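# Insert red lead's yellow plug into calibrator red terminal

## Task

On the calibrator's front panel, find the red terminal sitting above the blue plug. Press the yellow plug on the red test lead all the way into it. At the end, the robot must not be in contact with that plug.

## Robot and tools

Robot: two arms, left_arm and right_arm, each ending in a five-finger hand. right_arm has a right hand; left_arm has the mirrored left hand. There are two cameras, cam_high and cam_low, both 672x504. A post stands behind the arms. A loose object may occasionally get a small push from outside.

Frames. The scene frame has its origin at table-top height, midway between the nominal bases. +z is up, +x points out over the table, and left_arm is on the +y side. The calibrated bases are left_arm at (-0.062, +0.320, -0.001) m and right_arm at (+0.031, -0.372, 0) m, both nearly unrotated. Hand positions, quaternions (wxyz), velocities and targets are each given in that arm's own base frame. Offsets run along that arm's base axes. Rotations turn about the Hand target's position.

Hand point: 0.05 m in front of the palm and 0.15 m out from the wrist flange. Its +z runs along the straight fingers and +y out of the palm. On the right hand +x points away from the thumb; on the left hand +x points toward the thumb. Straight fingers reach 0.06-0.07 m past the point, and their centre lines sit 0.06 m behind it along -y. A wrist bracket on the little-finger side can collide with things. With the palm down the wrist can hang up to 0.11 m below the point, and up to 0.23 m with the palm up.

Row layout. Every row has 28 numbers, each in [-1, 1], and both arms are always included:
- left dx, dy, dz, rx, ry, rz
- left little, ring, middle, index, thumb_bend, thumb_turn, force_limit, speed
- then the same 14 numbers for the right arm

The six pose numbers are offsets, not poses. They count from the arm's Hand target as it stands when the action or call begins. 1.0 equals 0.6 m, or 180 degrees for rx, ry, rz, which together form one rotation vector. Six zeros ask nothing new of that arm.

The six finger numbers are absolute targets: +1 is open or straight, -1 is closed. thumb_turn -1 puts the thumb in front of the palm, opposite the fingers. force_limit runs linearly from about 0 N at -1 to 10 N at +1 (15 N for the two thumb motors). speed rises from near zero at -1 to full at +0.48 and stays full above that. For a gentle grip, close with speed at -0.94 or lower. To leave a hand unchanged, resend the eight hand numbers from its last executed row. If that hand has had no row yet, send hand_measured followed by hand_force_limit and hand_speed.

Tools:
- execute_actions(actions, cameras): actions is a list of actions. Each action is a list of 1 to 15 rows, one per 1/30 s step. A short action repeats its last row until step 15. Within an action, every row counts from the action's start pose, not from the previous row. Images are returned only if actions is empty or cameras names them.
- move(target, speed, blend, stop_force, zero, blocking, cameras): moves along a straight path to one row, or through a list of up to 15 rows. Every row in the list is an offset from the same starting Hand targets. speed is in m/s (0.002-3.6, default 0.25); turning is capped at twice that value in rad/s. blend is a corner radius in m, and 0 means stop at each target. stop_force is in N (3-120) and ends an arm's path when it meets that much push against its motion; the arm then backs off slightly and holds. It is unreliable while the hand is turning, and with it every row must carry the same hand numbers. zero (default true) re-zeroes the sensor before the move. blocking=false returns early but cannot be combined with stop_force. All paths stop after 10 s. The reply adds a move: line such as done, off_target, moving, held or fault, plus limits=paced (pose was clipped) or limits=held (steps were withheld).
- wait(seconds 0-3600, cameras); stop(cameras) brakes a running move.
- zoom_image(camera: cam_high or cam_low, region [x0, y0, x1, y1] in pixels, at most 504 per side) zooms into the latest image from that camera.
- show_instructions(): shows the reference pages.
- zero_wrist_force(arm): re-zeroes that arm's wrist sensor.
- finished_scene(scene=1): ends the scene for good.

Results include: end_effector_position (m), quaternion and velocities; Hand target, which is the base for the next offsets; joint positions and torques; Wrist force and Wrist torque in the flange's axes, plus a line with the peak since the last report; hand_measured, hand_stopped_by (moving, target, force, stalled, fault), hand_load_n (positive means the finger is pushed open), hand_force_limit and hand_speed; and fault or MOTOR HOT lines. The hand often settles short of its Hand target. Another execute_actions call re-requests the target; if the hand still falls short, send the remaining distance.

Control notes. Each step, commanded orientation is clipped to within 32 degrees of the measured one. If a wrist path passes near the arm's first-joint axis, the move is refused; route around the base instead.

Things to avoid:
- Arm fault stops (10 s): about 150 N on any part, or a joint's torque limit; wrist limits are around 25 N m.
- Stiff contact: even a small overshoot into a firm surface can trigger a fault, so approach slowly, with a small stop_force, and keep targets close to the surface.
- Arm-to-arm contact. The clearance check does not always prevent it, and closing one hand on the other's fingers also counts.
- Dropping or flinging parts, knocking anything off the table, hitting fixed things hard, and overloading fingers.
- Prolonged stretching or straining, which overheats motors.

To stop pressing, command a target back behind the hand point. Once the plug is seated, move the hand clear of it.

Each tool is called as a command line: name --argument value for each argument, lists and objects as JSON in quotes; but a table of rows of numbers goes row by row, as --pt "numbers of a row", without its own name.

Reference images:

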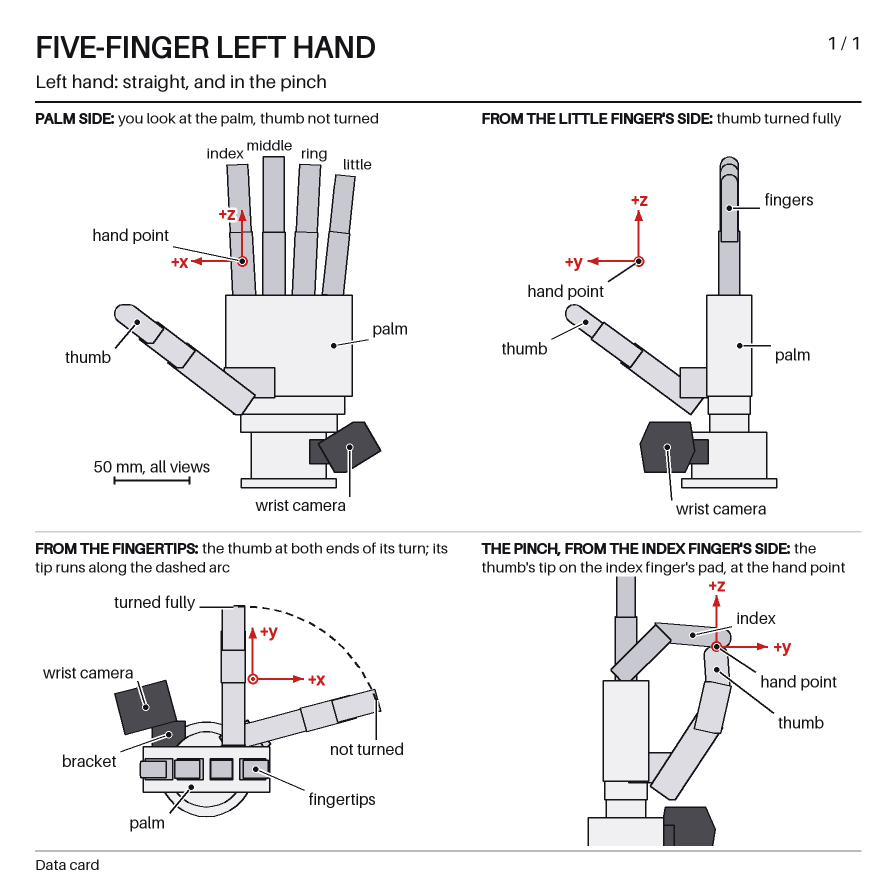

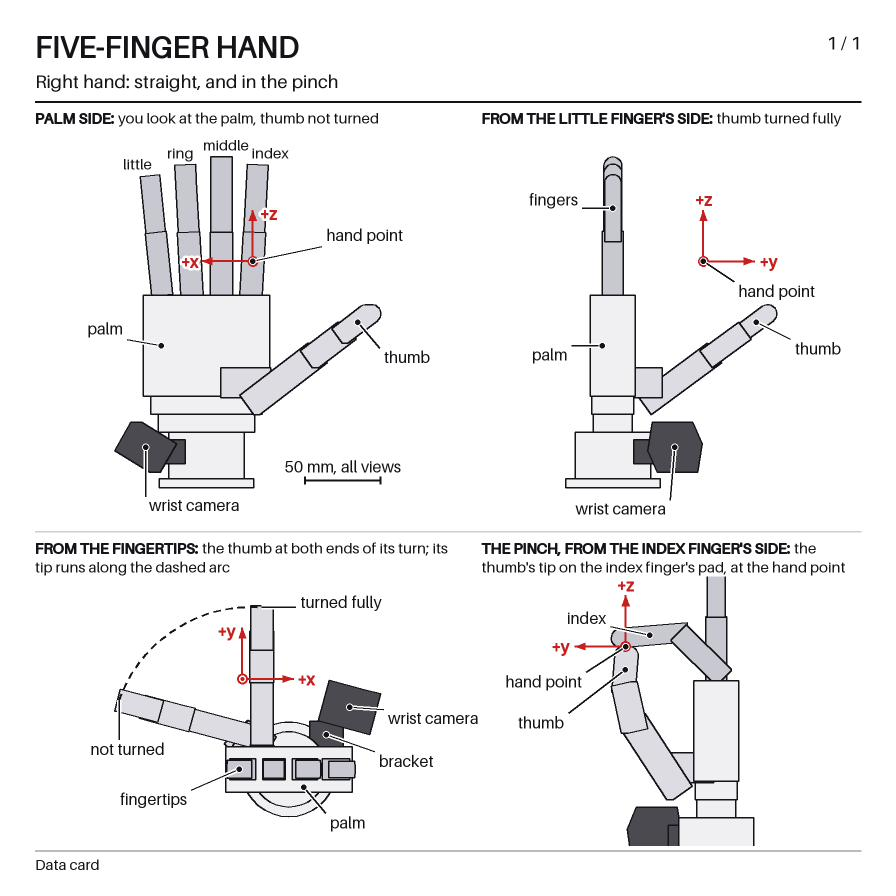

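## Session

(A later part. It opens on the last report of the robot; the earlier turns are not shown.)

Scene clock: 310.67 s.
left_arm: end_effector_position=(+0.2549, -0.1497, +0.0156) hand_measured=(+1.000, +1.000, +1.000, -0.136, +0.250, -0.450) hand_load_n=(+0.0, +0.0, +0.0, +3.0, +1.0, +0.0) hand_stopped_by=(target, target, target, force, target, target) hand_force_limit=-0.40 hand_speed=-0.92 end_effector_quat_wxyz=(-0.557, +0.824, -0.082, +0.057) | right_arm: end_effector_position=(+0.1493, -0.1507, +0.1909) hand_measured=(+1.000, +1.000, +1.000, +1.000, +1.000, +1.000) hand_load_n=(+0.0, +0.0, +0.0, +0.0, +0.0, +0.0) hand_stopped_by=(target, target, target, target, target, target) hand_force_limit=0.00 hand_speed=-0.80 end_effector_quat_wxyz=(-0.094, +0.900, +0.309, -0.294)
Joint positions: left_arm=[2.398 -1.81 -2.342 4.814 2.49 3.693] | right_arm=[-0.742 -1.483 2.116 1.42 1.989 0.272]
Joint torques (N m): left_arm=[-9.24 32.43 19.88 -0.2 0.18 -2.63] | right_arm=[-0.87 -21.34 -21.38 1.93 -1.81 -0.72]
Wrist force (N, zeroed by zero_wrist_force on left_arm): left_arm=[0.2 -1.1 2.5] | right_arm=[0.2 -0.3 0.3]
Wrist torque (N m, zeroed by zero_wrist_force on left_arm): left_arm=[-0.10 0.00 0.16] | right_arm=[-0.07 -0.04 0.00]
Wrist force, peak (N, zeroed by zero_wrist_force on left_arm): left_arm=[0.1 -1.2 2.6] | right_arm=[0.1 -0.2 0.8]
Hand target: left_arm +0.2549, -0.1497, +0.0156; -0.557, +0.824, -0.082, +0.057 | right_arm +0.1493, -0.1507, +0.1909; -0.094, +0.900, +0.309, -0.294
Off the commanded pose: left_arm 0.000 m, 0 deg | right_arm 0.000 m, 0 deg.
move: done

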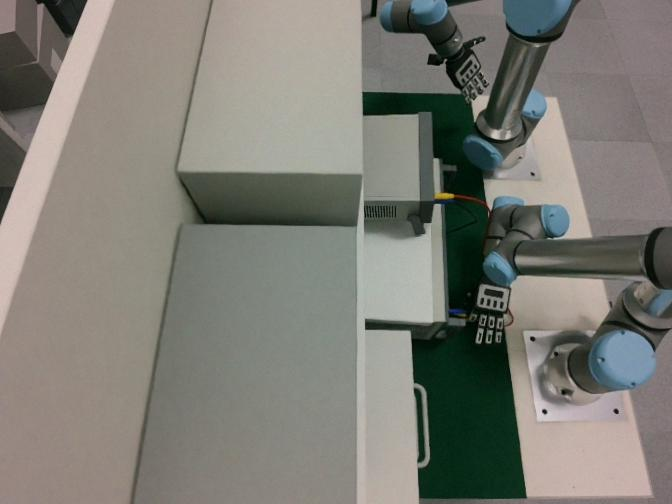

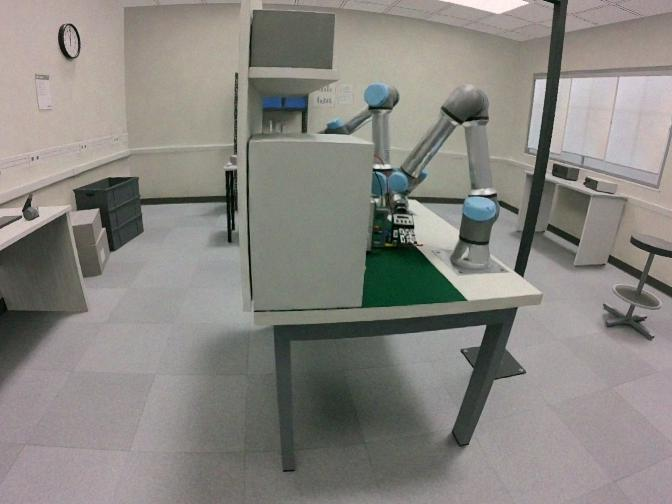

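move --target '[0,0,0,0,0,0,1,1,1,-0.36,0.25,-0.45,0.0,-0.92,0,0,0,0,0,0,1,1,1,1,1,1,0,-0.8]' --speed 0.02 --cameras '["all"]'

zoom_image --camera "cam_low" --region '[376, 226, 408, 250]'

zoom_image --camera "cam_high" --region '[448, 298, 480, 322]'

Scene clock: 314.33 s.
left_arm: end_effector_position=(+0.2549, -0.1497, +0.0156) hand_measured=(+1.000, +1.000, +1.000, -0.216, +0.250, -0.450) hand_load_n=(+0.0, -0.5, +0.0, +5.5, +0.5, +0.0) hand_stopped_by=(target, target, target, force, target, target) hand_force_limit=0.00 hand_speed=-0.92 end_effector_quat_wxyz=(-0.557, +0.824, -0.082, +0.057) | right_arm: end_effector_position=(+0.1493, -0.1507, +0.1909) hand_measured=(+1.000, +1.000, +1.000, +1.000, +1.000, +1.000) hand_load_n=(+0.0, +0.0, -0.5, +0.0, -0.5, -0.5) hand_stopped_by=(target, target, target, target, target, target) hand_force_limit=0.00 hand_speed=-0.80 end_effector_quat_wxyz=(-0.094, +0.900, +0.309, -0.294)
Joint positions: left_arm=[2.398 -1.81 -2.342 4.814 2.49 3.693] | right_arm=[-0.742 -1.483 2.116 1.42 1.989 0.272]
Joint torques (N m): left_arm=[-8.97 30.96 19.66 2.16 1.2 -2.65] | right_arm=[-2.65 -19.98 -20.95 2.02 -1.77 -0.78]
Wrist force (N, zeroed by zero_wrist_force on left_arm): left_arm=[-1.2 -1.7 4.7] | right_arm=[-0.1 -0.2 0.4]
Wrist torque (N m, zeroed by zero_wrist_force on left_arm): left_arm=[-0.14 0.04 0.16] | right_arm=[-0.05 0.01 -0.01]
Wrist force, peak (N, zeroed by zero_wrist_force on left_arm): left_arm=[-1.1 -1.3 5.1] | right_arm=[0.2 -0.5 0.7]
Hand target: left_arm +0.2549, -0.1497, +0.0156; -0.557, +0.824, -0.082, +0.057 | right_arm +0.1493, -0.1507, +0.1909; -0.094, +0.900, +0.309, -0.294
Off the commanded pose: left_arm 0.000 m, 0 deg | right_arm 0.000 m, 0 deg.
move: done

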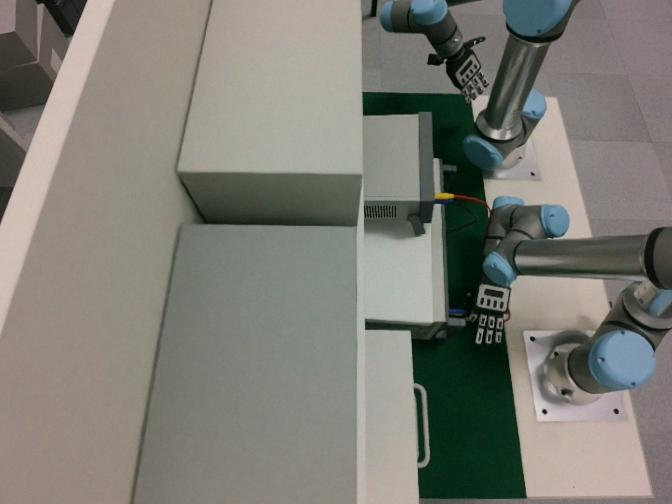

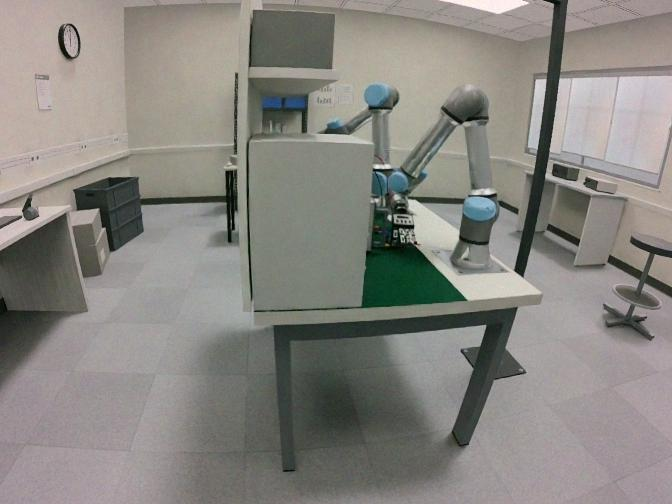

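Scaled by 15.750 from the camera's image (finer frame: 960x720).

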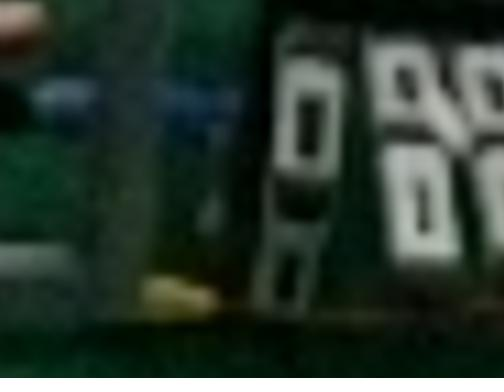

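Scaled by 15.750 from the camera's image (finer frame: 960x720).

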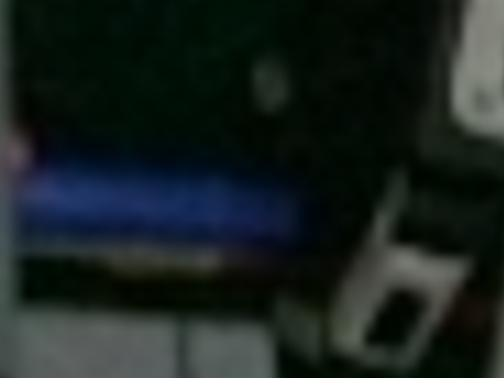

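move --target '[0,0,0,0,0,0,1,1,1,0.05,0.25,-0.45,0.0,-0.8,0,0,0,0,0,0,1,1,1,1,1,1,0,-0.8]' --speed 0.02

move --target '[-0.01,0,0,0,0,0,1,1,1,0.05,0.25,-0.45,0.0,-0.8,0,0,0,0,0,0,1,1,1,1,1,1,0,-0.8]' --speed 0.02

move --target '[0,0,0,0,0,0,1,1,1,-0.5,0.25,-0.45,-0.1,-0.92,0,0,0,0,0,0,1,1,1,1,1,1,0,-0.8]' --speed 0.02 --cameras '["all"]'

zoom_image --camera "cam_low" --region '[376, 226, 408, 250]'

zoom_image --camera "cam_high" --region '[448, 298, 480, 322]'

Scene clock: 317.47 s.
left_arm: end_effector_position=(+0.2549, -0.1497, +0.0156) hand_measured=(+1.000, +1.000, +1.000, +0.050, +0.250, -0.450) hand_load_n=(+0.0, +0.0, +0.0, +0.0, +1.0, +0.0) hand_stopped_by=(target, target, target, target, target, target) hand_force_limit=0.00 hand_speed=-0.80 end_effector_quat_wxyz=(-0.557, +0.824, -0.082, +0.057) | right_arm: end_effector_position=(+0.1493, -0.1507, +0.1909) hand_measured=(+1.000, +1.000, +1.000, +1.000, +1.000, +1.000) hand_load_n=(+0.0, +0.0, +0.0, +0.0, +0.0, -0.5) hand_stopped_by=(target, target, target, target, target, target) hand_force_limit=0.00 hand_speed=-0.80 end_effector_quat_wxyz=(-0.094, +0.900, +0.309, -0.294)
Joint positions: left_arm=[2.398 -1.81 -2.342 4.814 2.49 3.693] | right_arm=[-0.742 -1.483 2.116 1.42 1.989 0.272]
Joint torques (N m): left_arm=[-8.15 25.08 15.68 2.24 1.3 -2.52] | right_arm=[-1.14 -20.62 -21 1.89 -1.79 -0.6]
Wrist force (N, zeroed by zero_wrist_force on left_arm): left_arm=[0.7 0.7 -0.1] | right_arm=[0.2 0.0 0.2]
Wrist torque (N m, zeroed by zero_wrist_force on left_arm): left_arm=[0.07 -0.10 0.18] | right_arm=[-0.02 -0.03 0.02]
Wrist force, peak (N, zeroed by zero_wrist_force on left_arm): left_arm=[-1.0 -1.6 5.0] | right_arm=[0.3 -0.4 0.8]
Hand target: left_arm +0.2549, -0.1497, +0.0156; -0.557, +0.824, -0.082, +0.057 | right_arm +0.1493, -0.1507, +0.1909; -0.094, +0.900, +0.309, -0.294
Off the commanded pose: left_arm 0.000 m, 0 deg | right_arm 0.000 m, 0 deg.
move: done

Scene clock: 318.13 s.
left_arm: end_effector_position=(+0.2491, -0.1497, +0.0156) hand_measured=(+1.000, +1.000, +1.000, +0.050, +0.250, -0.450) hand_load_n=(+0.0, +0.0, +0.0, +0.0, +0.5, +0.0) hand_stopped_by=(target, target, target, target, target, target) hand_force_limit=0.00 hand_speed=-0.80 end_effector_quat_wxyz=(-0.557, +0.824, -0.082, +0.057) | right_arm: end_effector_position=(+0.1493, -0.1507, +0.1909) hand_measured=(+1.000, +1.000, +1.000, +1.000, +1.000, +1.000) hand_load_n=(+0.0, +0.0, -0.5, +0.0, +0.0, +0.0) hand_stopped_by=(target, target, target, target, target, target) hand_force_limit=0.00 hand_speed=-0.80 end_effector_quat_wxyz=(-0.094, +0.900, +0.309, -0.294)
Joint positions: left_arm=[2.387 -1.805 -2.347 4.805 2.481 3.682] | right_arm=[-0.742 -1.483 2.116 1.42 1.989 0.272]
Joint torques (N m): left_arm=[-9.87 32.19 6.97 -0.69 -0.73 -2.78] | right_arm=[-1.03 -20.83 -21.17 1.68 -1.79 -0.64]
Wrist force (N, zeroed by zero_wrist_force on left_arm): left_arm=[0.5 0.2 0.2] | right_arm=[0.1 0.0 0.4]
Wrist torque (N m, zeroed by zero_wrist_force on left_arm): left_arm=[0.02 -0.07 0.18] | right_arm=[-0.03 -0.03 0.01]
Wrist force, peak (N, zeroed by zero_wrist_force on left_arm): left_arm=[0.9 0.8 0.1] | right_arm=[0.1 0.0 0.8]
Hand target: left_arm +0.2489, -0.1497, +0.0156; -0.557, +0.824, -0.082, +0.057 | right_arm +0.1493, -0.1507, +0.1909; -0.094, +0.900, +0.309, -0.294
Off the commanded pose: left_arm 0.000 m, 0 deg | right_arm 0.000 m, 0 deg.
move: done

Scene clock: 319.53 s.
left_arm: end_effector_position=(+0.2488, -0.1497, +0.0156) hand_measured=(+1.000, +1.000, +1.000, -0.202, +0.250, -0.450) hand_load_n=(+0.0, +0.0, +0.0, +4.0, +0.0, +0.0) hand_stopped_by=(target, target, target, force, target, target) hand_force_limit=-0.10 hand_speed=-0.92 end_effector_quat_wxyz=(-0.557, +0.824, -0.082, +0.057) | right_arm: end_effector_position=(+0.1493, -0.1507, +0.1909) hand_measured=(+1.000, +1.000, +1.000, +1.000, +1.000, +1.000) hand_load_n=(+0.0, +0.0, +0.0, +0.0, +0.0, +0.0) hand_stopped_by=(target, target, target, target, target, target) hand_force_limit=0.00 hand_speed=-0.80 end_effector_quat_wxyz=(-0.094, +0.900, +0.309, -0.294)
Joint positions: left_arm=[2.387 -1.804 -2.347 4.805 2.481 3.682] | right_arm=[-0.742 -1.483 2.116 1.42 1.989 0.272]
Joint torques (N m): left_arm=[-10.31 32.2 11.87 0.69 0.21 -2.84] | right_arm=[-1.42 -19.54 -21.03 1.64 -1.74 -0.81]
Wrist force (N, zeroed by zero_wrist_force on left_arm): left_arm=[-2.4 0.1 3.7] | right_arm=[0.5 -0.2 0.5]
Wrist torque (N m, zeroed by zero_wrist_force on left_arm): left_arm=[-0.04 0.00 0.19] | right_arm=[-0.06 -0.08 0.02]
Wrist force, peak (N, zeroed by zero_wrist_force on left_arm): left_arm=[-2.5 0.0 4.4] | right_arm=[0.4 -0.2 0.6]
Hand target: left_arm +0.2489, -0.1497, +0.0156; -0.557, +0.824, -0.082, +0.057 | right_arm +0.1493, -0.1507, +0.1909; -0.094, +0.900, +0.309, -0.294
Off the commanded pose: left_arm 0.000 m, 0 deg | right_arm 0.000 m, 0 deg.
move: done

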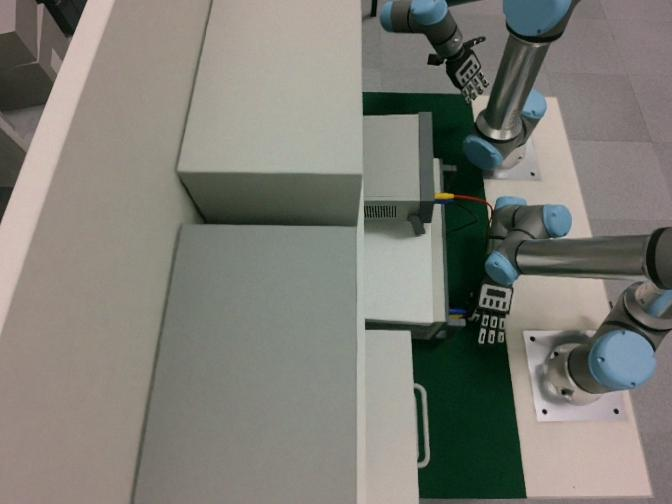

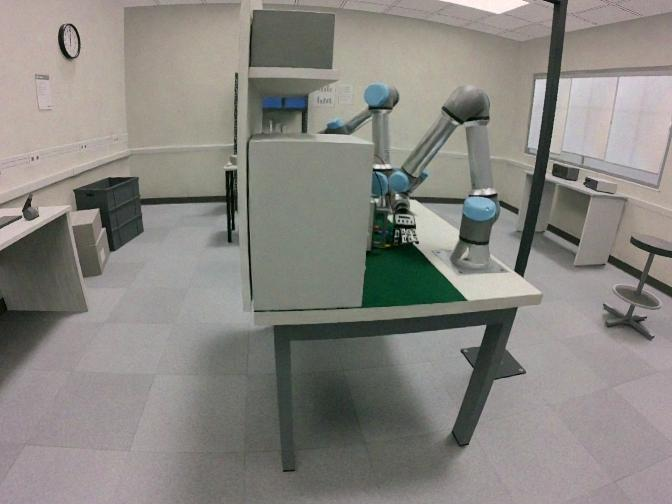

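Scaled by 15.750 from the camera's image (finer frame: 960x720).

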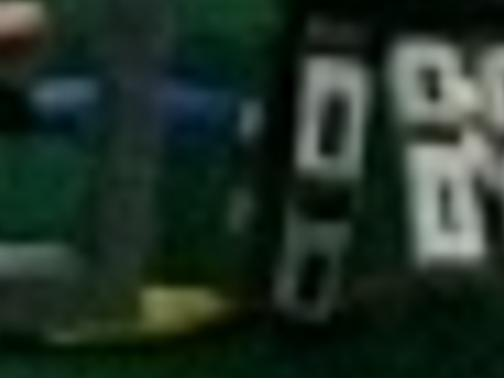

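Scaled by 15.750 from the camera's image (finer frame: 960x720).

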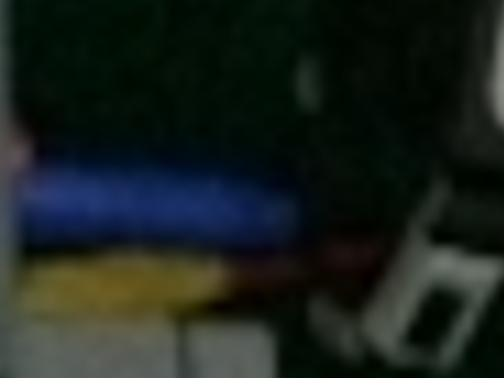

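move --target '[0,0,0,0,0,0,1,1,1,0.05,0.25,-0.45,0.0,-0.8,0,0,0,0,0,0,1,1,1,1,1,1,0,-0.8]' --speed 0.02

move --target '[-0.0167,0,0,0,0,0,1,1,1,0.05,0.25,-0.45,0.0,-0.8,0,0,0,0,0,0,1,1,1,1,1,1,0,-0.8]' --speed 0.03 --cameras '["all"]'

zoom_image --camera "cam_low" --region '[376, 226, 408, 250]'

zoom_image --camera "cam_high" --region '[448, 298, 480, 322]'

Scene clock: 321.37 s.
left_arm: end_effector_position=(+0.2489, -0.1497, +0.0156) hand_measured=(+1.000, +1.000, +1.000, +0.050, +0.250, -0.450) hand_load_n=(+0.0, +0.0, +0.0, +0.0, +0.0, +0.0) hand_stopped_by=(target, target, target, target, target, target) hand_force_limit=0.00 hand_speed=-0.80 end_effector_quat_wxyz=(-0.557, +0.824, -0.082, +0.057) | right_arm: end_effector_position=(+0.1493, -0.1507, +0.1909) hand_measured=(+1.000, +1.000, +1.000, +1.000, +1.000, +1.000) hand_load_n=(+0.0, +0.0, +0.0, +0.0, +0.0, +0.0) hand_stopped_by=(target, target, target, target, target, target) hand_force_limit=0.00 hand_speed=-0.80 end_effector_quat_wxyz=(-0.094, +0.900, +0.309, -0.294)
Joint positions: left_arm=[2.387 -1.804 -2.347 4.805 2.481 3.682] | right_arm=[-0.742 -1.483 2.116 1.42 1.989 0.272]
Joint torques (N m): left_arm=[-9.96 31.64 19.79 1.71 1.87 -2.78] | right_arm=[-0.82 -20.44 -21.31 1.82 -1.88 -0.83]
Wrist force (N, zeroed by zero_wrist_force on left_arm): left_arm=[0.6 0.5 0.1] | right_arm=[0.2 0.0 0.5]
Wrist torque (N m, zeroed by zero_wrist_force on left_arm): left_arm=[0.06 -0.11 0.18] | right_arm=[-0.03 -0.04 0.01]
Wrist force, peak (N, zeroed by zero_wrist_force on left_arm): left_arm=[-2.8 0.0 4.0] | right_arm=[0.3 -0.3 0.6]
Hand target: left_arm +0.2489, -0.1497, +0.0156; -0.557, +0.824, -0.082, +0.057 | right_arm +0.1493, -0.1507, +0.1909; -0.094, +0.900, +0.309, -0.294
Off the commanded pose: left_arm 0.000 m, 0 deg | right_arm 0.000 m, 0 deg.
move: done

Scene clock: 322.10 s.
left_arm: end_effector_position=(+0.2391, -0.1497, +0.0156) hand_measured=(+1.000, +1.000, +1.000, +0.050, +0.250, -0.450) hand_load_n=(+0.0, +0.0, +0.0, +0.0, +0.0, +0.0) hand_stopped_by=(target, target, target, target, target, target) hand_force_limit=0.00 hand_speed=-0.80 end_effector_quat_wxyz=(-0.557, +0.824, -0.082, +0.057) | right_arm: end_effector_position=(+0.1493, -0.1507, +0.1909) hand_measured=(+1.000, +1.000, +1.000, +1.000, +1.000, +1.000) hand_load_n=(+0.0, +0.0, +0.0, -0.5, +0.0, +0.0) hand_stopped_by=(target, target, target, target, target, target) hand_force_limit=0.00 hand_speed=-0.80 end_effector_quat_wxyz=(-0.094, +0.900, +0.309, -0.294)
Joint positions: left_arm=[2.368 -1.796 -2.355 4.791 2.466 3.664] | right_arm=[-0.742 -1.483 2.116 1.42 1.989 0.272]
Joint torques (N m): left_arm=[-10.29 31.62 7.82 -1.52 -0.77 -2.84] | right_arm=[-1.13 -20.41 -22.28 1.8 -1.87 -0.79]
Wrist force (N, zeroed by zero_wrist_force on left_arm): left_arm=[0.7 0.3 0.4] | right_arm=[0.1 -0.1 0.4]
Wrist torque (N m, zeroed by zero_wrist_force on left_arm): left_arm=[0.01 -0.11 0.22] | right_arm=[-0.04 -0.03 0.01]
Wrist force, peak (N, zeroed by zero_wrist_force on left_arm): left_arm=[1.0 0.2 0.3] | right_arm=[0.3 -0.5 0.6]
Hand target: left_arm +0.2388, -0.1497, +0.0156; -0.557, +0.824, -0.082, +0.057 | right_arm +0.1493, -0.1507, +0.1909; -0.094, +0.900, +0.309, -0.294
Off the commanded pose: left_arm 0.000 m, 0 deg | right_arm 0.000 m, 0 deg.
move: done

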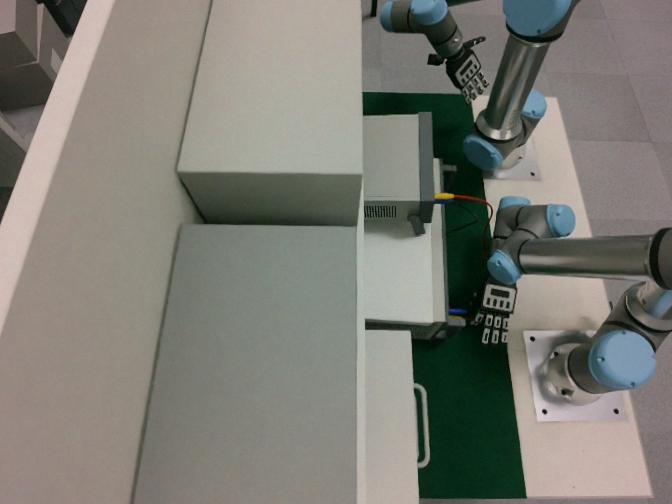

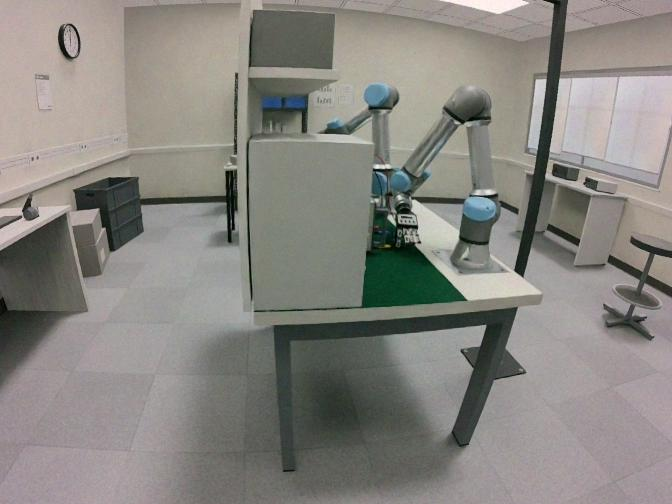

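Scaled by 15.750 from the camera's image (finer frame: 960x720).

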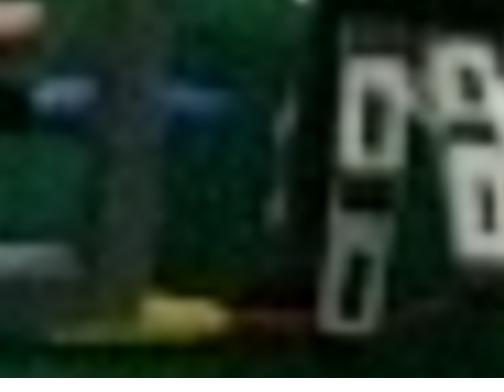

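Scaled by 15.750 from the camera's image (finer frame: 960x720).

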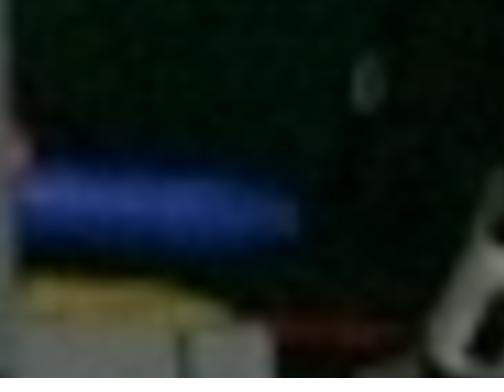

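move --target '[0,0.0213,0,0,0,0,1,1,1,0.05,0.25,-0.45,0.0,-0.8,0,0,0,0,0,0,1,1,1,1,1,1,0,-0.8]' --speed 0.02 --stop_force 3

move --target '[0,0,0,0,0,0,1,1,1,-0.5,0.25,-0.45,-0.1,-0.92,0,0,0,0,0,0,1,1,1,1,1,1,0,-0.8]' --speed 0.02 --cameras '["all"]'

zoom_image --camera "cam_low" --region '[376, 226, 408, 250]'

zoom_image --camera "cam_high" --region '[448, 298, 480, 322]'

Scene clock: 324.60 s.
left_arm: end_effector_position=(+0.2388, -0.1369, +0.0156) hand_measured=(+1.000, +1.000, +1.000, +0.050, +0.250, -0.450) hand_load_n=(+0.0, +0.0, +0.0, +0.0, +0.0, +0.0) hand_stopped_by=(target, target, target, target, target, target) hand_force_limit=0.00 hand_speed=-0.80 end_effector_quat_wxyz=(-0.557, +0.824, -0.082, +0.057) | right_arm: end_effector_position=(+0.1493, -0.1507, +0.1909) hand_measured=(+1.000, +1.000, +1.000, +1.000, +1.000, +1.000) hand_load_n=(+0.0, +0.0, +0.0, +0.0, +0.0, +0.0) hand_stopped_by=(target, target, target, target, target, target) hand_force_limit=0.00 hand_speed=-0.80 end_effector_quat_wxyz=(-0.094, +0.900, +0.309, -0.294)
Joint positions: left_arm=[2.394 -1.775 -2.392 4.825 2.486 3.689] | right_arm=[-0.742 -1.483 2.116 1.42 1.989 0.272]
Joint torques (N m): left_arm=[8.6 30.85 6.91 2.68 2.72 2.6] | right_arm=[-1.05 -19.94 -22.55 1.53 -1.66 -0.57]
Wrist force (N, zeroed by zero_wrist_force on left_arm): left_arm=[1.0 0.0 0.2] | right_arm=[0.5 -0.1 0.4]
Wrist torque (N m, zeroed by zero_wrist_force on left_arm): left_arm=[-0.01 -0.14 0.07] | right_arm=[-0.03 -0.10 0.03]
Wrist force, peak (N, zeroed by zero_wrist_force on left_arm): left_arm=[1.0 0.2 0.2] | right_arm=[0.4 -0.2 0.8]
Hand target: left_arm +0.2388, -0.1369, +0.0156; -0.557, +0.824, -0.082, +0.057 | right_arm +0.1493, -0.1507, +0.1909; -0.094, +0.900, +0.309, -0.294
Off the commanded pose: left_arm 0.000 m, 0 deg | right_arm 0.000 m, 0 deg.
move: done

Scene clock: 326.30 s.
left_arm: end_effector_position=(+0.2388, -0.1369, +0.0156) hand_measured=(+1.000, +1.000, +1.000, -0.270, +0.250, -0.450) hand_load_n=(+0.0, +0.0, +0.0, +4.5, +2.0, -1.5) hand_stopped_by=(target, target, target, force, target, target) hand_force_limit=-0.10 hand_speed=-0.92 end_effector_quat_wxyz=(-0.557, +0.824, -0.082, +0.057) | right_arm: end_effector_position=(+0.1493, -0.1507, +0.1909) hand_measured=(+1.000, +1.000, +1.000, +1.000, +1.000, +1.000) hand_load_n=(+0.0, +0.0, +0.0, +0.0, +0.0, -0.5) hand_stopped_by=(target, target, target, target, target, target) hand_force_limit=0.00 hand_speed=-0.80 end_effector_quat_wxyz=(-0.094, +0.900, +0.309, -0.294)
Joint positions: left_arm=[2.394 -1.775 -2.392 4.825 2.486 3.689] | right_arm=[-0.742 -1.483 2.116 1.42 1.989 0.272]
Joint torques (N m): left_arm=[8.37 30.92 6.87 2.62 2.43 2.56] | right_arm=[-1.43 -19.46 -21.57 1.86 -1.7 -0.78]
Wrist force (N, zeroed by zero_wrist_force on left_arm): left_arm=[0.7 -0.7 0.4] | right_arm=[-0.2 -0.2 0.3]
Wrist torque (N m, zeroed by zero_wrist_force on left_arm): left_arm=[-0.02 -0.09 0.04] | right_arm=[-0.06 0.02 -0.01]
Wrist force, peak (N, zeroed by zero_wrist_force on left_arm): left_arm=[0.7 -1.0 0.8] | right_arm=[0.4 -0.3 0.8]
Hand target: left_arm +0.2388, -0.1369, +0.0156; -0.557, +0.824, -0.082, +0.057 | right_arm +0.1493, -0.1507, +0.1909; -0.094, +0.900, +0.309, -0.294
Off the commanded pose: left_arm 0.000 m, 0 deg | right_arm 0.000 m, 0 deg.
move: done

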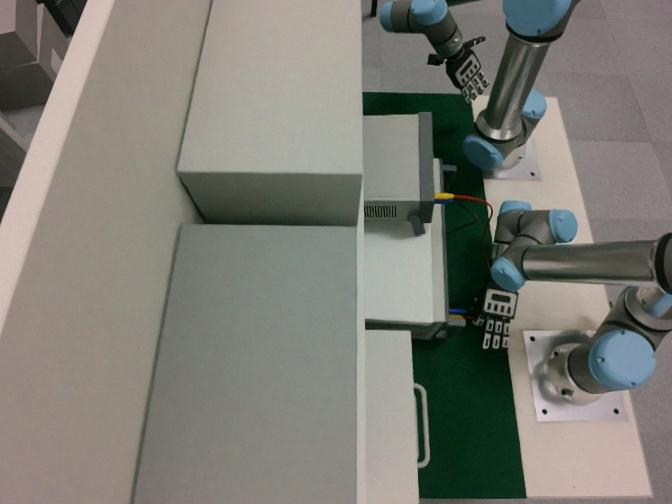

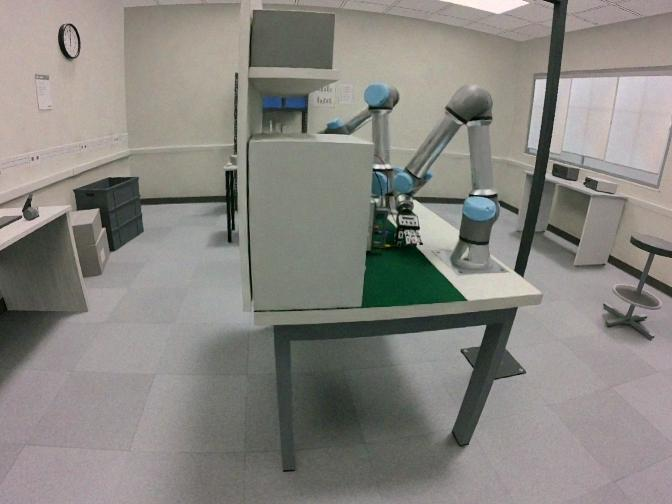

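Scaled by 15.750 from the camera's image (finer frame: 960x720).

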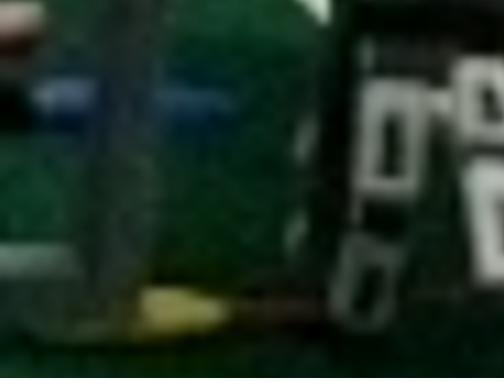

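Scaled by 15.750 from the camera's image (finer frame: 960x720).

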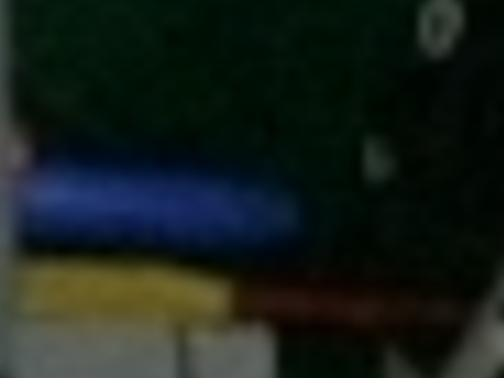

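move --target '[0,0,0.002,0,0,0,1,1,1,-0.6,0.25,-0.45,0.2,-0.92,0,0,0,0,0,0,1,1,1,1,1,1,0,-0.8]' --speed 0.02

move --target '[-0.05,0,0,0,0,0,1,1,1,-0.6,0.25,-0.45,0.2,-0.92,0,0,0,0,0,0,1,1,1,1,1,1,0,-0.8]' --speed 0.03 --cameras '["all"]'

zoom_image --camera "cam_low" --region '[376, 226, 408, 250]'

zoom_image --camera "cam_high" --region '[448, 298, 480, 322]'

Scene clock: 327.27 s.
left_arm: end_effector_position=(+0.2388, -0.1369, +0.0168) hand_measured=(+1.000, +1.000, +1.000, -0.290, +0.252, -0.450) hand_load_n=(+0.0, +0.0, +0.0, +6.5, +4.5, -2.0) hand_stopped_by=(target, target, target, force, target, target) hand_force_limit=0.20 hand_speed=-0.92 end_effector_quat_wxyz=(-0.557, +0.824, -0.082, +0.057) | right_arm: end_effector_position=(+0.1493, -0.1507, +0.1909) hand_measured=(+1.000, +1.000, +1.000, +1.000, +1.000, +1.000) hand_load_n=(+0.0, +0.0, +0.0, +0.0, +0.0, -0.5) hand_stopped_by=(target, target, target, target, target, target) hand_force_limit=0.00 hand_speed=-0.80 end_effector_quat_wxyz=(-0.094, +0.900, +0.309, -0.294)
Joint positions: left_arm=[2.394 -1.771 -2.391 4.821 2.486 3.689] | right_arm=[-0.742 -1.483 2.116 1.42 1.989 0.272]
Joint torques (N m): left_arm=[8.2 31.12 19.57 -1.11 2.09 2.35] | right_arm=[-0.96 -20.23 -20.94 1.78 -1.61 -0.9]
Wrist force (N, zeroed by zero_wrist_force on left_arm): left_arm=[0.7 0.0 0.4] | right_arm=[0.1 -0.1 0.4]
Wrist torque (N m, zeroed by zero_wrist_force on left_arm): left_arm=[-0.01 -0.09 0.06] | right_arm=[-0.03 -0.03 0.01]
Wrist force, peak (N, zeroed by zero_wrist_force on left_arm): left_arm=[0.8 -0.9 1.0] | right_arm=[-0.1 -0.4 0.8]
Hand target: left_arm +0.2388, -0.1369, +0.0168; -0.557, +0.824, -0.082, +0.057 | right_arm +0.1493, -0.1507, +0.1909; -0.094, +0.900, +0.309, -0.294
Off the commanded pose: left_arm 0.000 m, 0 deg | right_arm 0.000 m, 0 deg.
move: done

Scene clock: 328.70 s.
left_arm: end_effector_position=(+0.2090, -0.1369, +0.0168) hand_measured=(+1.000, +1.000, +1.000, -0.290, +0.252, -0.450) hand_load_n=(+0.0, +0.0, +0.0, +6.5, +4.5, -2.5) hand_stopped_by=(target, target, target, force, target, target) hand_force_limit=0.20 hand_speed=-0.92 end_effector_quat_wxyz=(-0.557, +0.824, -0.082, +0.057) | right_arm: end_effector_position=(+0.1493, -0.1507, +0.1909) hand_measured=(+1.000, +1.000, +1.000, +1.000, +1.000, +1.000) hand_load_n=(+0.0, +0.0, +0.0, +0.0, +0.0, -0.5) hand_stopped_by=(target, target, target, target, target, target) hand_force_limit=0.00 hand_speed=-0.80 end_effector_quat_wxyz=(-0.094, +0.900, +0.309, -0.294)
Joint positions: left_arm=[2.333 -1.746 -2.413 4.773 2.437 3.631] | right_arm=[-0.742 -1.483 2.116 1.42 1.989 0.272]
Joint torques (N m): left_arm=[-12.95 29.7 6.05 -0.67 -1.31 -2.66] | right_arm=[-1.12 -20.23 -20.71 1.9 -1.79 -0.76]
Wrist force (N, zeroed by zero_wrist_force on left_arm): left_arm=[0.8 0.0 0.3] | right_arm=[0.3 -0.2 0.1]
Wrist torque (N m, zeroed by zero_wrist_force on left_arm): left_arm=[-0.03 -0.10 0.23] | right_arm=[-0.03 -0.05 0.01]
Wrist force, peak (N, zeroed by zero_wrist_force on left_arm): left_arm=[1.0 0.0 0.6] | right_arm=[0.2 -0.5 0.6]
Hand target: left_arm +0.2088, -0.1369, +0.0168; -0.557, +0.824, -0.082, +0.057 | right_arm +0.1493, -0.1507, +0.1909; -0.094, +0.900, +0.309, -0.294
Off the commanded pose: left_arm 0.000 m, 0 deg | right_arm 0.000 m, 0 deg.
move: done

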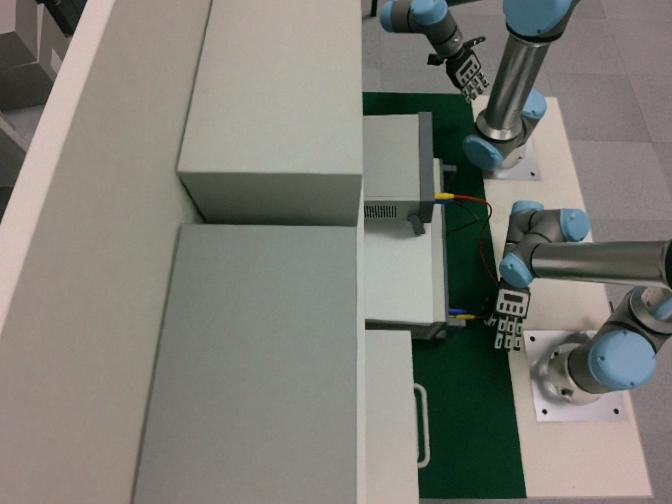

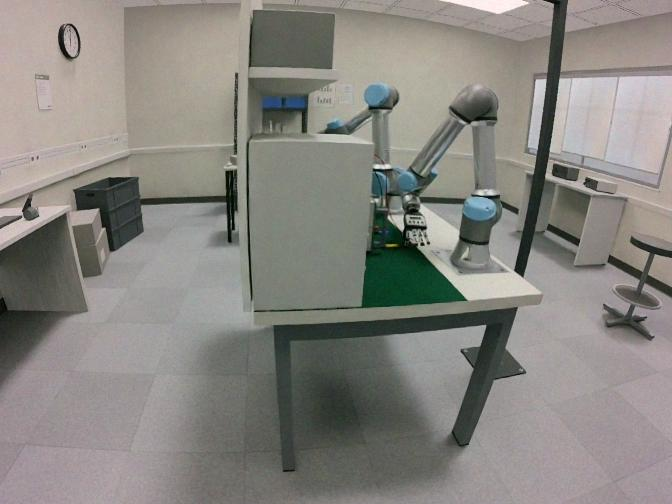

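Scaled by 15.750 from the camera's image (finer frame: 960x720).

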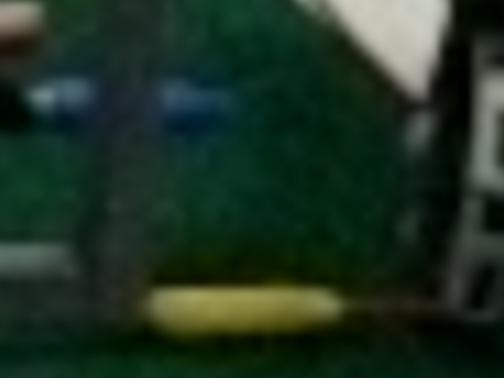

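Scaled by 15.750 from the camera's image (finer frame: 960x720).

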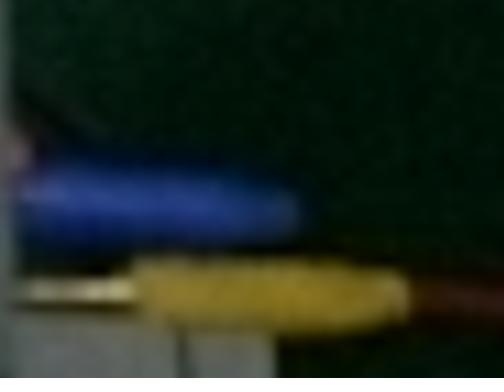

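execute_actions --actions '[]'

zoom_image --camera "cam_high" --region '[440, 270, 504, 318]'

Scene clock: 330.03 s.
left_arm: end_effector_position=(+0.2088, -0.1369, +0.0168) hand_measured=(+1.000, +1.000, +1.000, -0.290, +0.252, -0.450) hand_load_n=(+0.0, +0.0, +0.0, +6.5, +4.5, -2.5) hand_stopped_by=(target, target, target, force, target, target) hand_force_limit=0.20 hand_speed=-0.92 end_effector_quat_wxyz=(-0.557, +0.824, -0.082, +0.057) | right_arm: end_effector_position=(+0.1493, -0.1507, +0.1909) hand_measured=(+1.000, +1.000, +1.000, +1.000, +1.000, +1.000) hand_load_n=(+0.0, +0.0, +0.0, -0.5, +0.0, +0.0) hand_stopped_by=(target, target, target, target, target, target) hand_force_limit=0.00 hand_speed=-0.80 end_effector_quat_wxyz=(-0.094, +0.900, +0.309, -0.294)
Joint positions: left_arm=[2.332 -1.746 -2.413 4.773 2.437 3.631] | right_arm=[-0.742 -1.483 2.116 1.42 1.989 0.272]
Joint velocities: within noise
Joint torques (N m): left_arm=[-9.68 29.03 7.12 -0.94 -0.94 -2.86] | right_arm=[-1.08 -20.87 -21.62 1.62 -1.71 -0.68]
Wrist force (N, zeroed by zero_wrist_force on left_arm): left_arm=[0.6 0.2 0.7] | right_arm=[0.1 -0.3 0.3]
Wrist torque (N m, zeroed by zero_wrist_force on left_arm): left_arm=[-0.02 -0.06 0.22] | right_arm=[-0.06 -0.02 0.00]
Wrist force, peak (N, zeroed by zero_wrist_force on left_arm): left_arm=[1.0 0.1 0.8] | right_arm=[0.2 -0.4 0.8]
Hand target: left_arm +0.2088, -0.1369, +0.0168; -0.557, +0.824, -0.082, +0.057 | right_arm +0.1493, -0.1507, +0.1909; -0.094, +0.900, +0.309, -0.294
Off the commanded pose: left_arm 0.000 m, 0 deg | right_arm 0.000 m, 0 deg.

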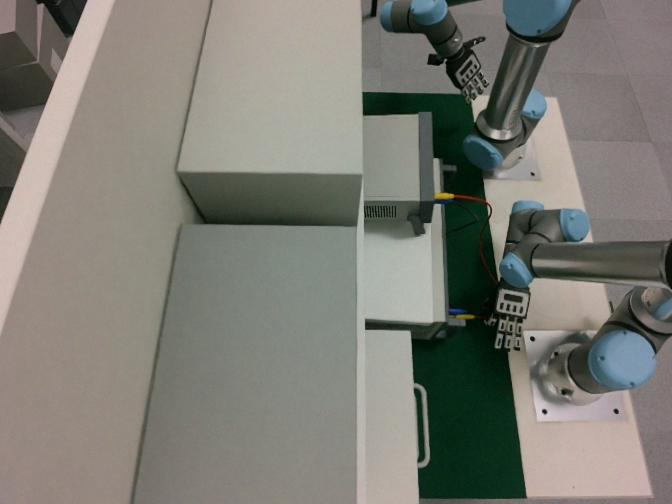

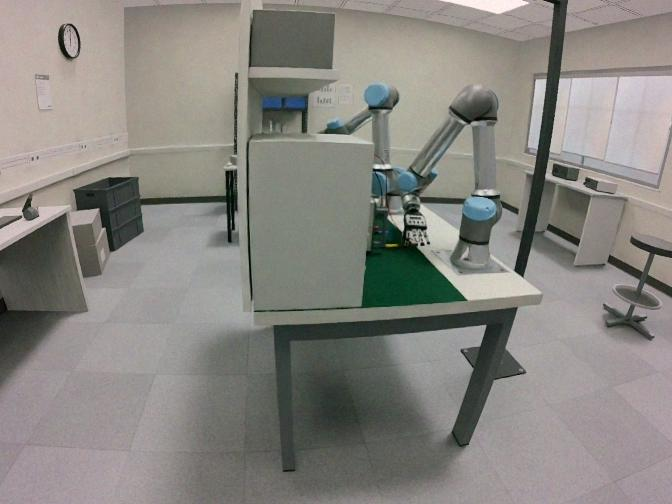

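Scaled by 7.875 from the camera's image (finer frame: 960x720).

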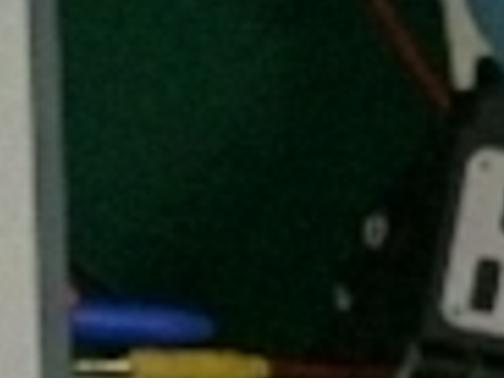

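move --pt "0 0 0 0 0 0 1 1 1 0.25 0.25 -0.45 0.2 -0.8 0 0 0 0 0 0 1 1 1 1 1 1 0 -0.8" --cameras '["cam_high","cam_low"]'

zoom_image --camera "cam_high" --region '[448, 298, 480, 322]'

zoom_image --camera "cam_low" --region '[376, 226, 408, 250]'

Scene clock: 332.33 s.
left_arm: end_effector_position=(+0.2088, -0.1369, +0.0168) hand_measured=(+1.000, +1.000, +1.000, +0.250, +0.250, -0.450) hand_load_n=(+0.0, +0.0, +0.0, +0.0, +0.0, +0.0) hand_stopped_by=(target, target, target, target, target, target) hand_force_limit=0.20 hand_speed=-0.80 end_effector_quat_wxyz=(-0.557, +0.824, -0.082, +0.057) | right_arm: end_effector_position=(+0.1493, -0.1507, +0.1909) hand_measured=(+1.000, +1.000, +1.000, +1.000, +1.000, +1.000) hand_load_n=(+0.0, +0.0, +0.0, +0.0, +0.0, -0.5) hand_stopped_by=(target, target, target, target, target, target) hand_force_limit=0.00 hand_speed=-0.80 end_effector_quat_wxyz=(-0.094, +0.900, +0.309, -0.294)
Joint positions: left_arm=[2.332 -1.746 -2.413 4.773 2.437 3.631] | right_arm=[-0.742 -1.483 2.116 1.42 1.989 0.272]
Joint torques (N m): left_arm=[-9.99 27.87 9.66 -1.05 -0.64 -2.74] | right_arm=[-1.15 -19.25 -21.74 1.89 -1.78 -0.53]
Wrist force (N, zeroed by zero_wrist_force on left_arm): left_arm=[0.7 -0.2 0.5] | right_arm=[-0.2 -0.3 0.5]
Wrist torque (N m, zeroed by zero_wrist_force on left_arm): left_arm=[-0.07 -0.09 0.24] | right_arm=[-0.07 0.01 -0.01]
Wrist force, peak (N, zeroed by zero_wrist_force on left_arm): left_arm=[1.0 0.2 0.8] | right_arm=[0.1 -0.3 0.8]
Hand target: left_arm +0.2088, -0.1369, +0.0168; -0.557, +0.824, -0.082, +0.057 | right_arm +0.1493, -0.1507, +0.1909; -0.094, +0.900, +0.309, -0.294
Off the commanded pose: left_arm 0.000 m, 0 deg | right_arm 0.000 m, 0 deg.
move: done

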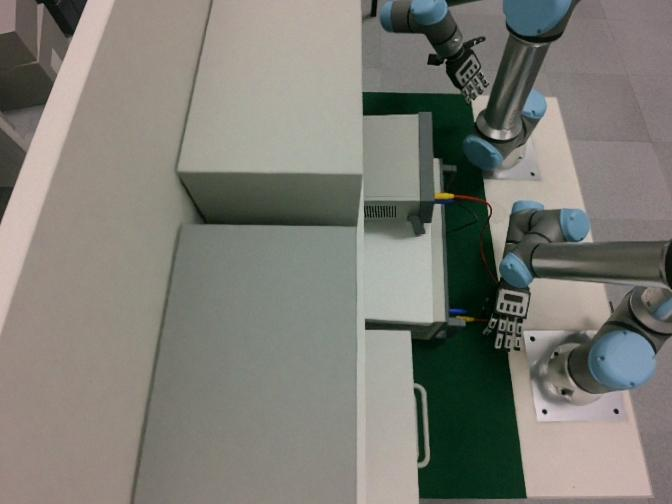

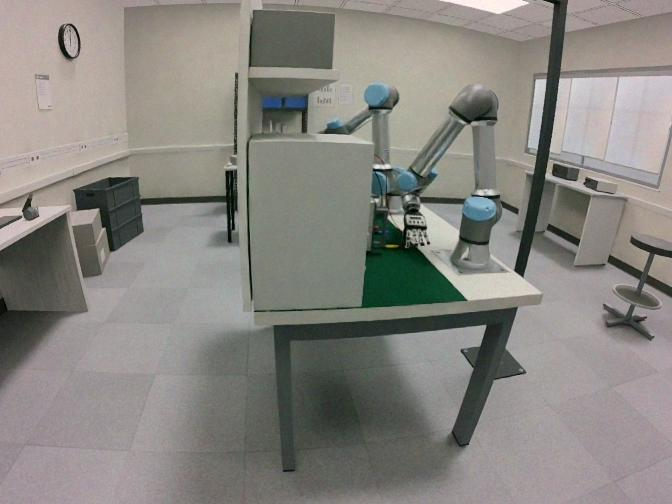

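Scaled by 15.750 from the camera's image (finer frame: 960x720).

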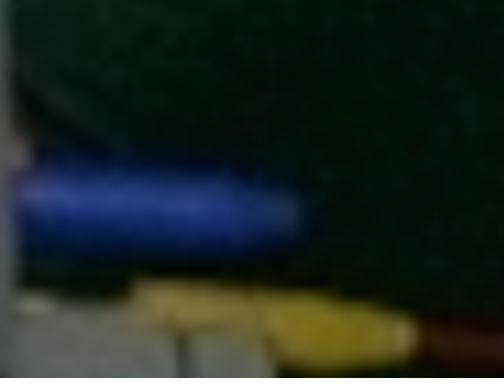

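Scaled by 15.750 from the camera's image (finer frame: 960x720).

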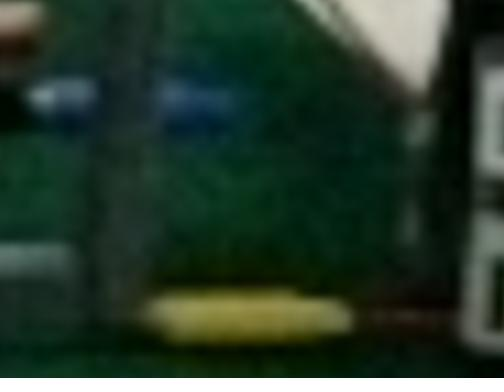

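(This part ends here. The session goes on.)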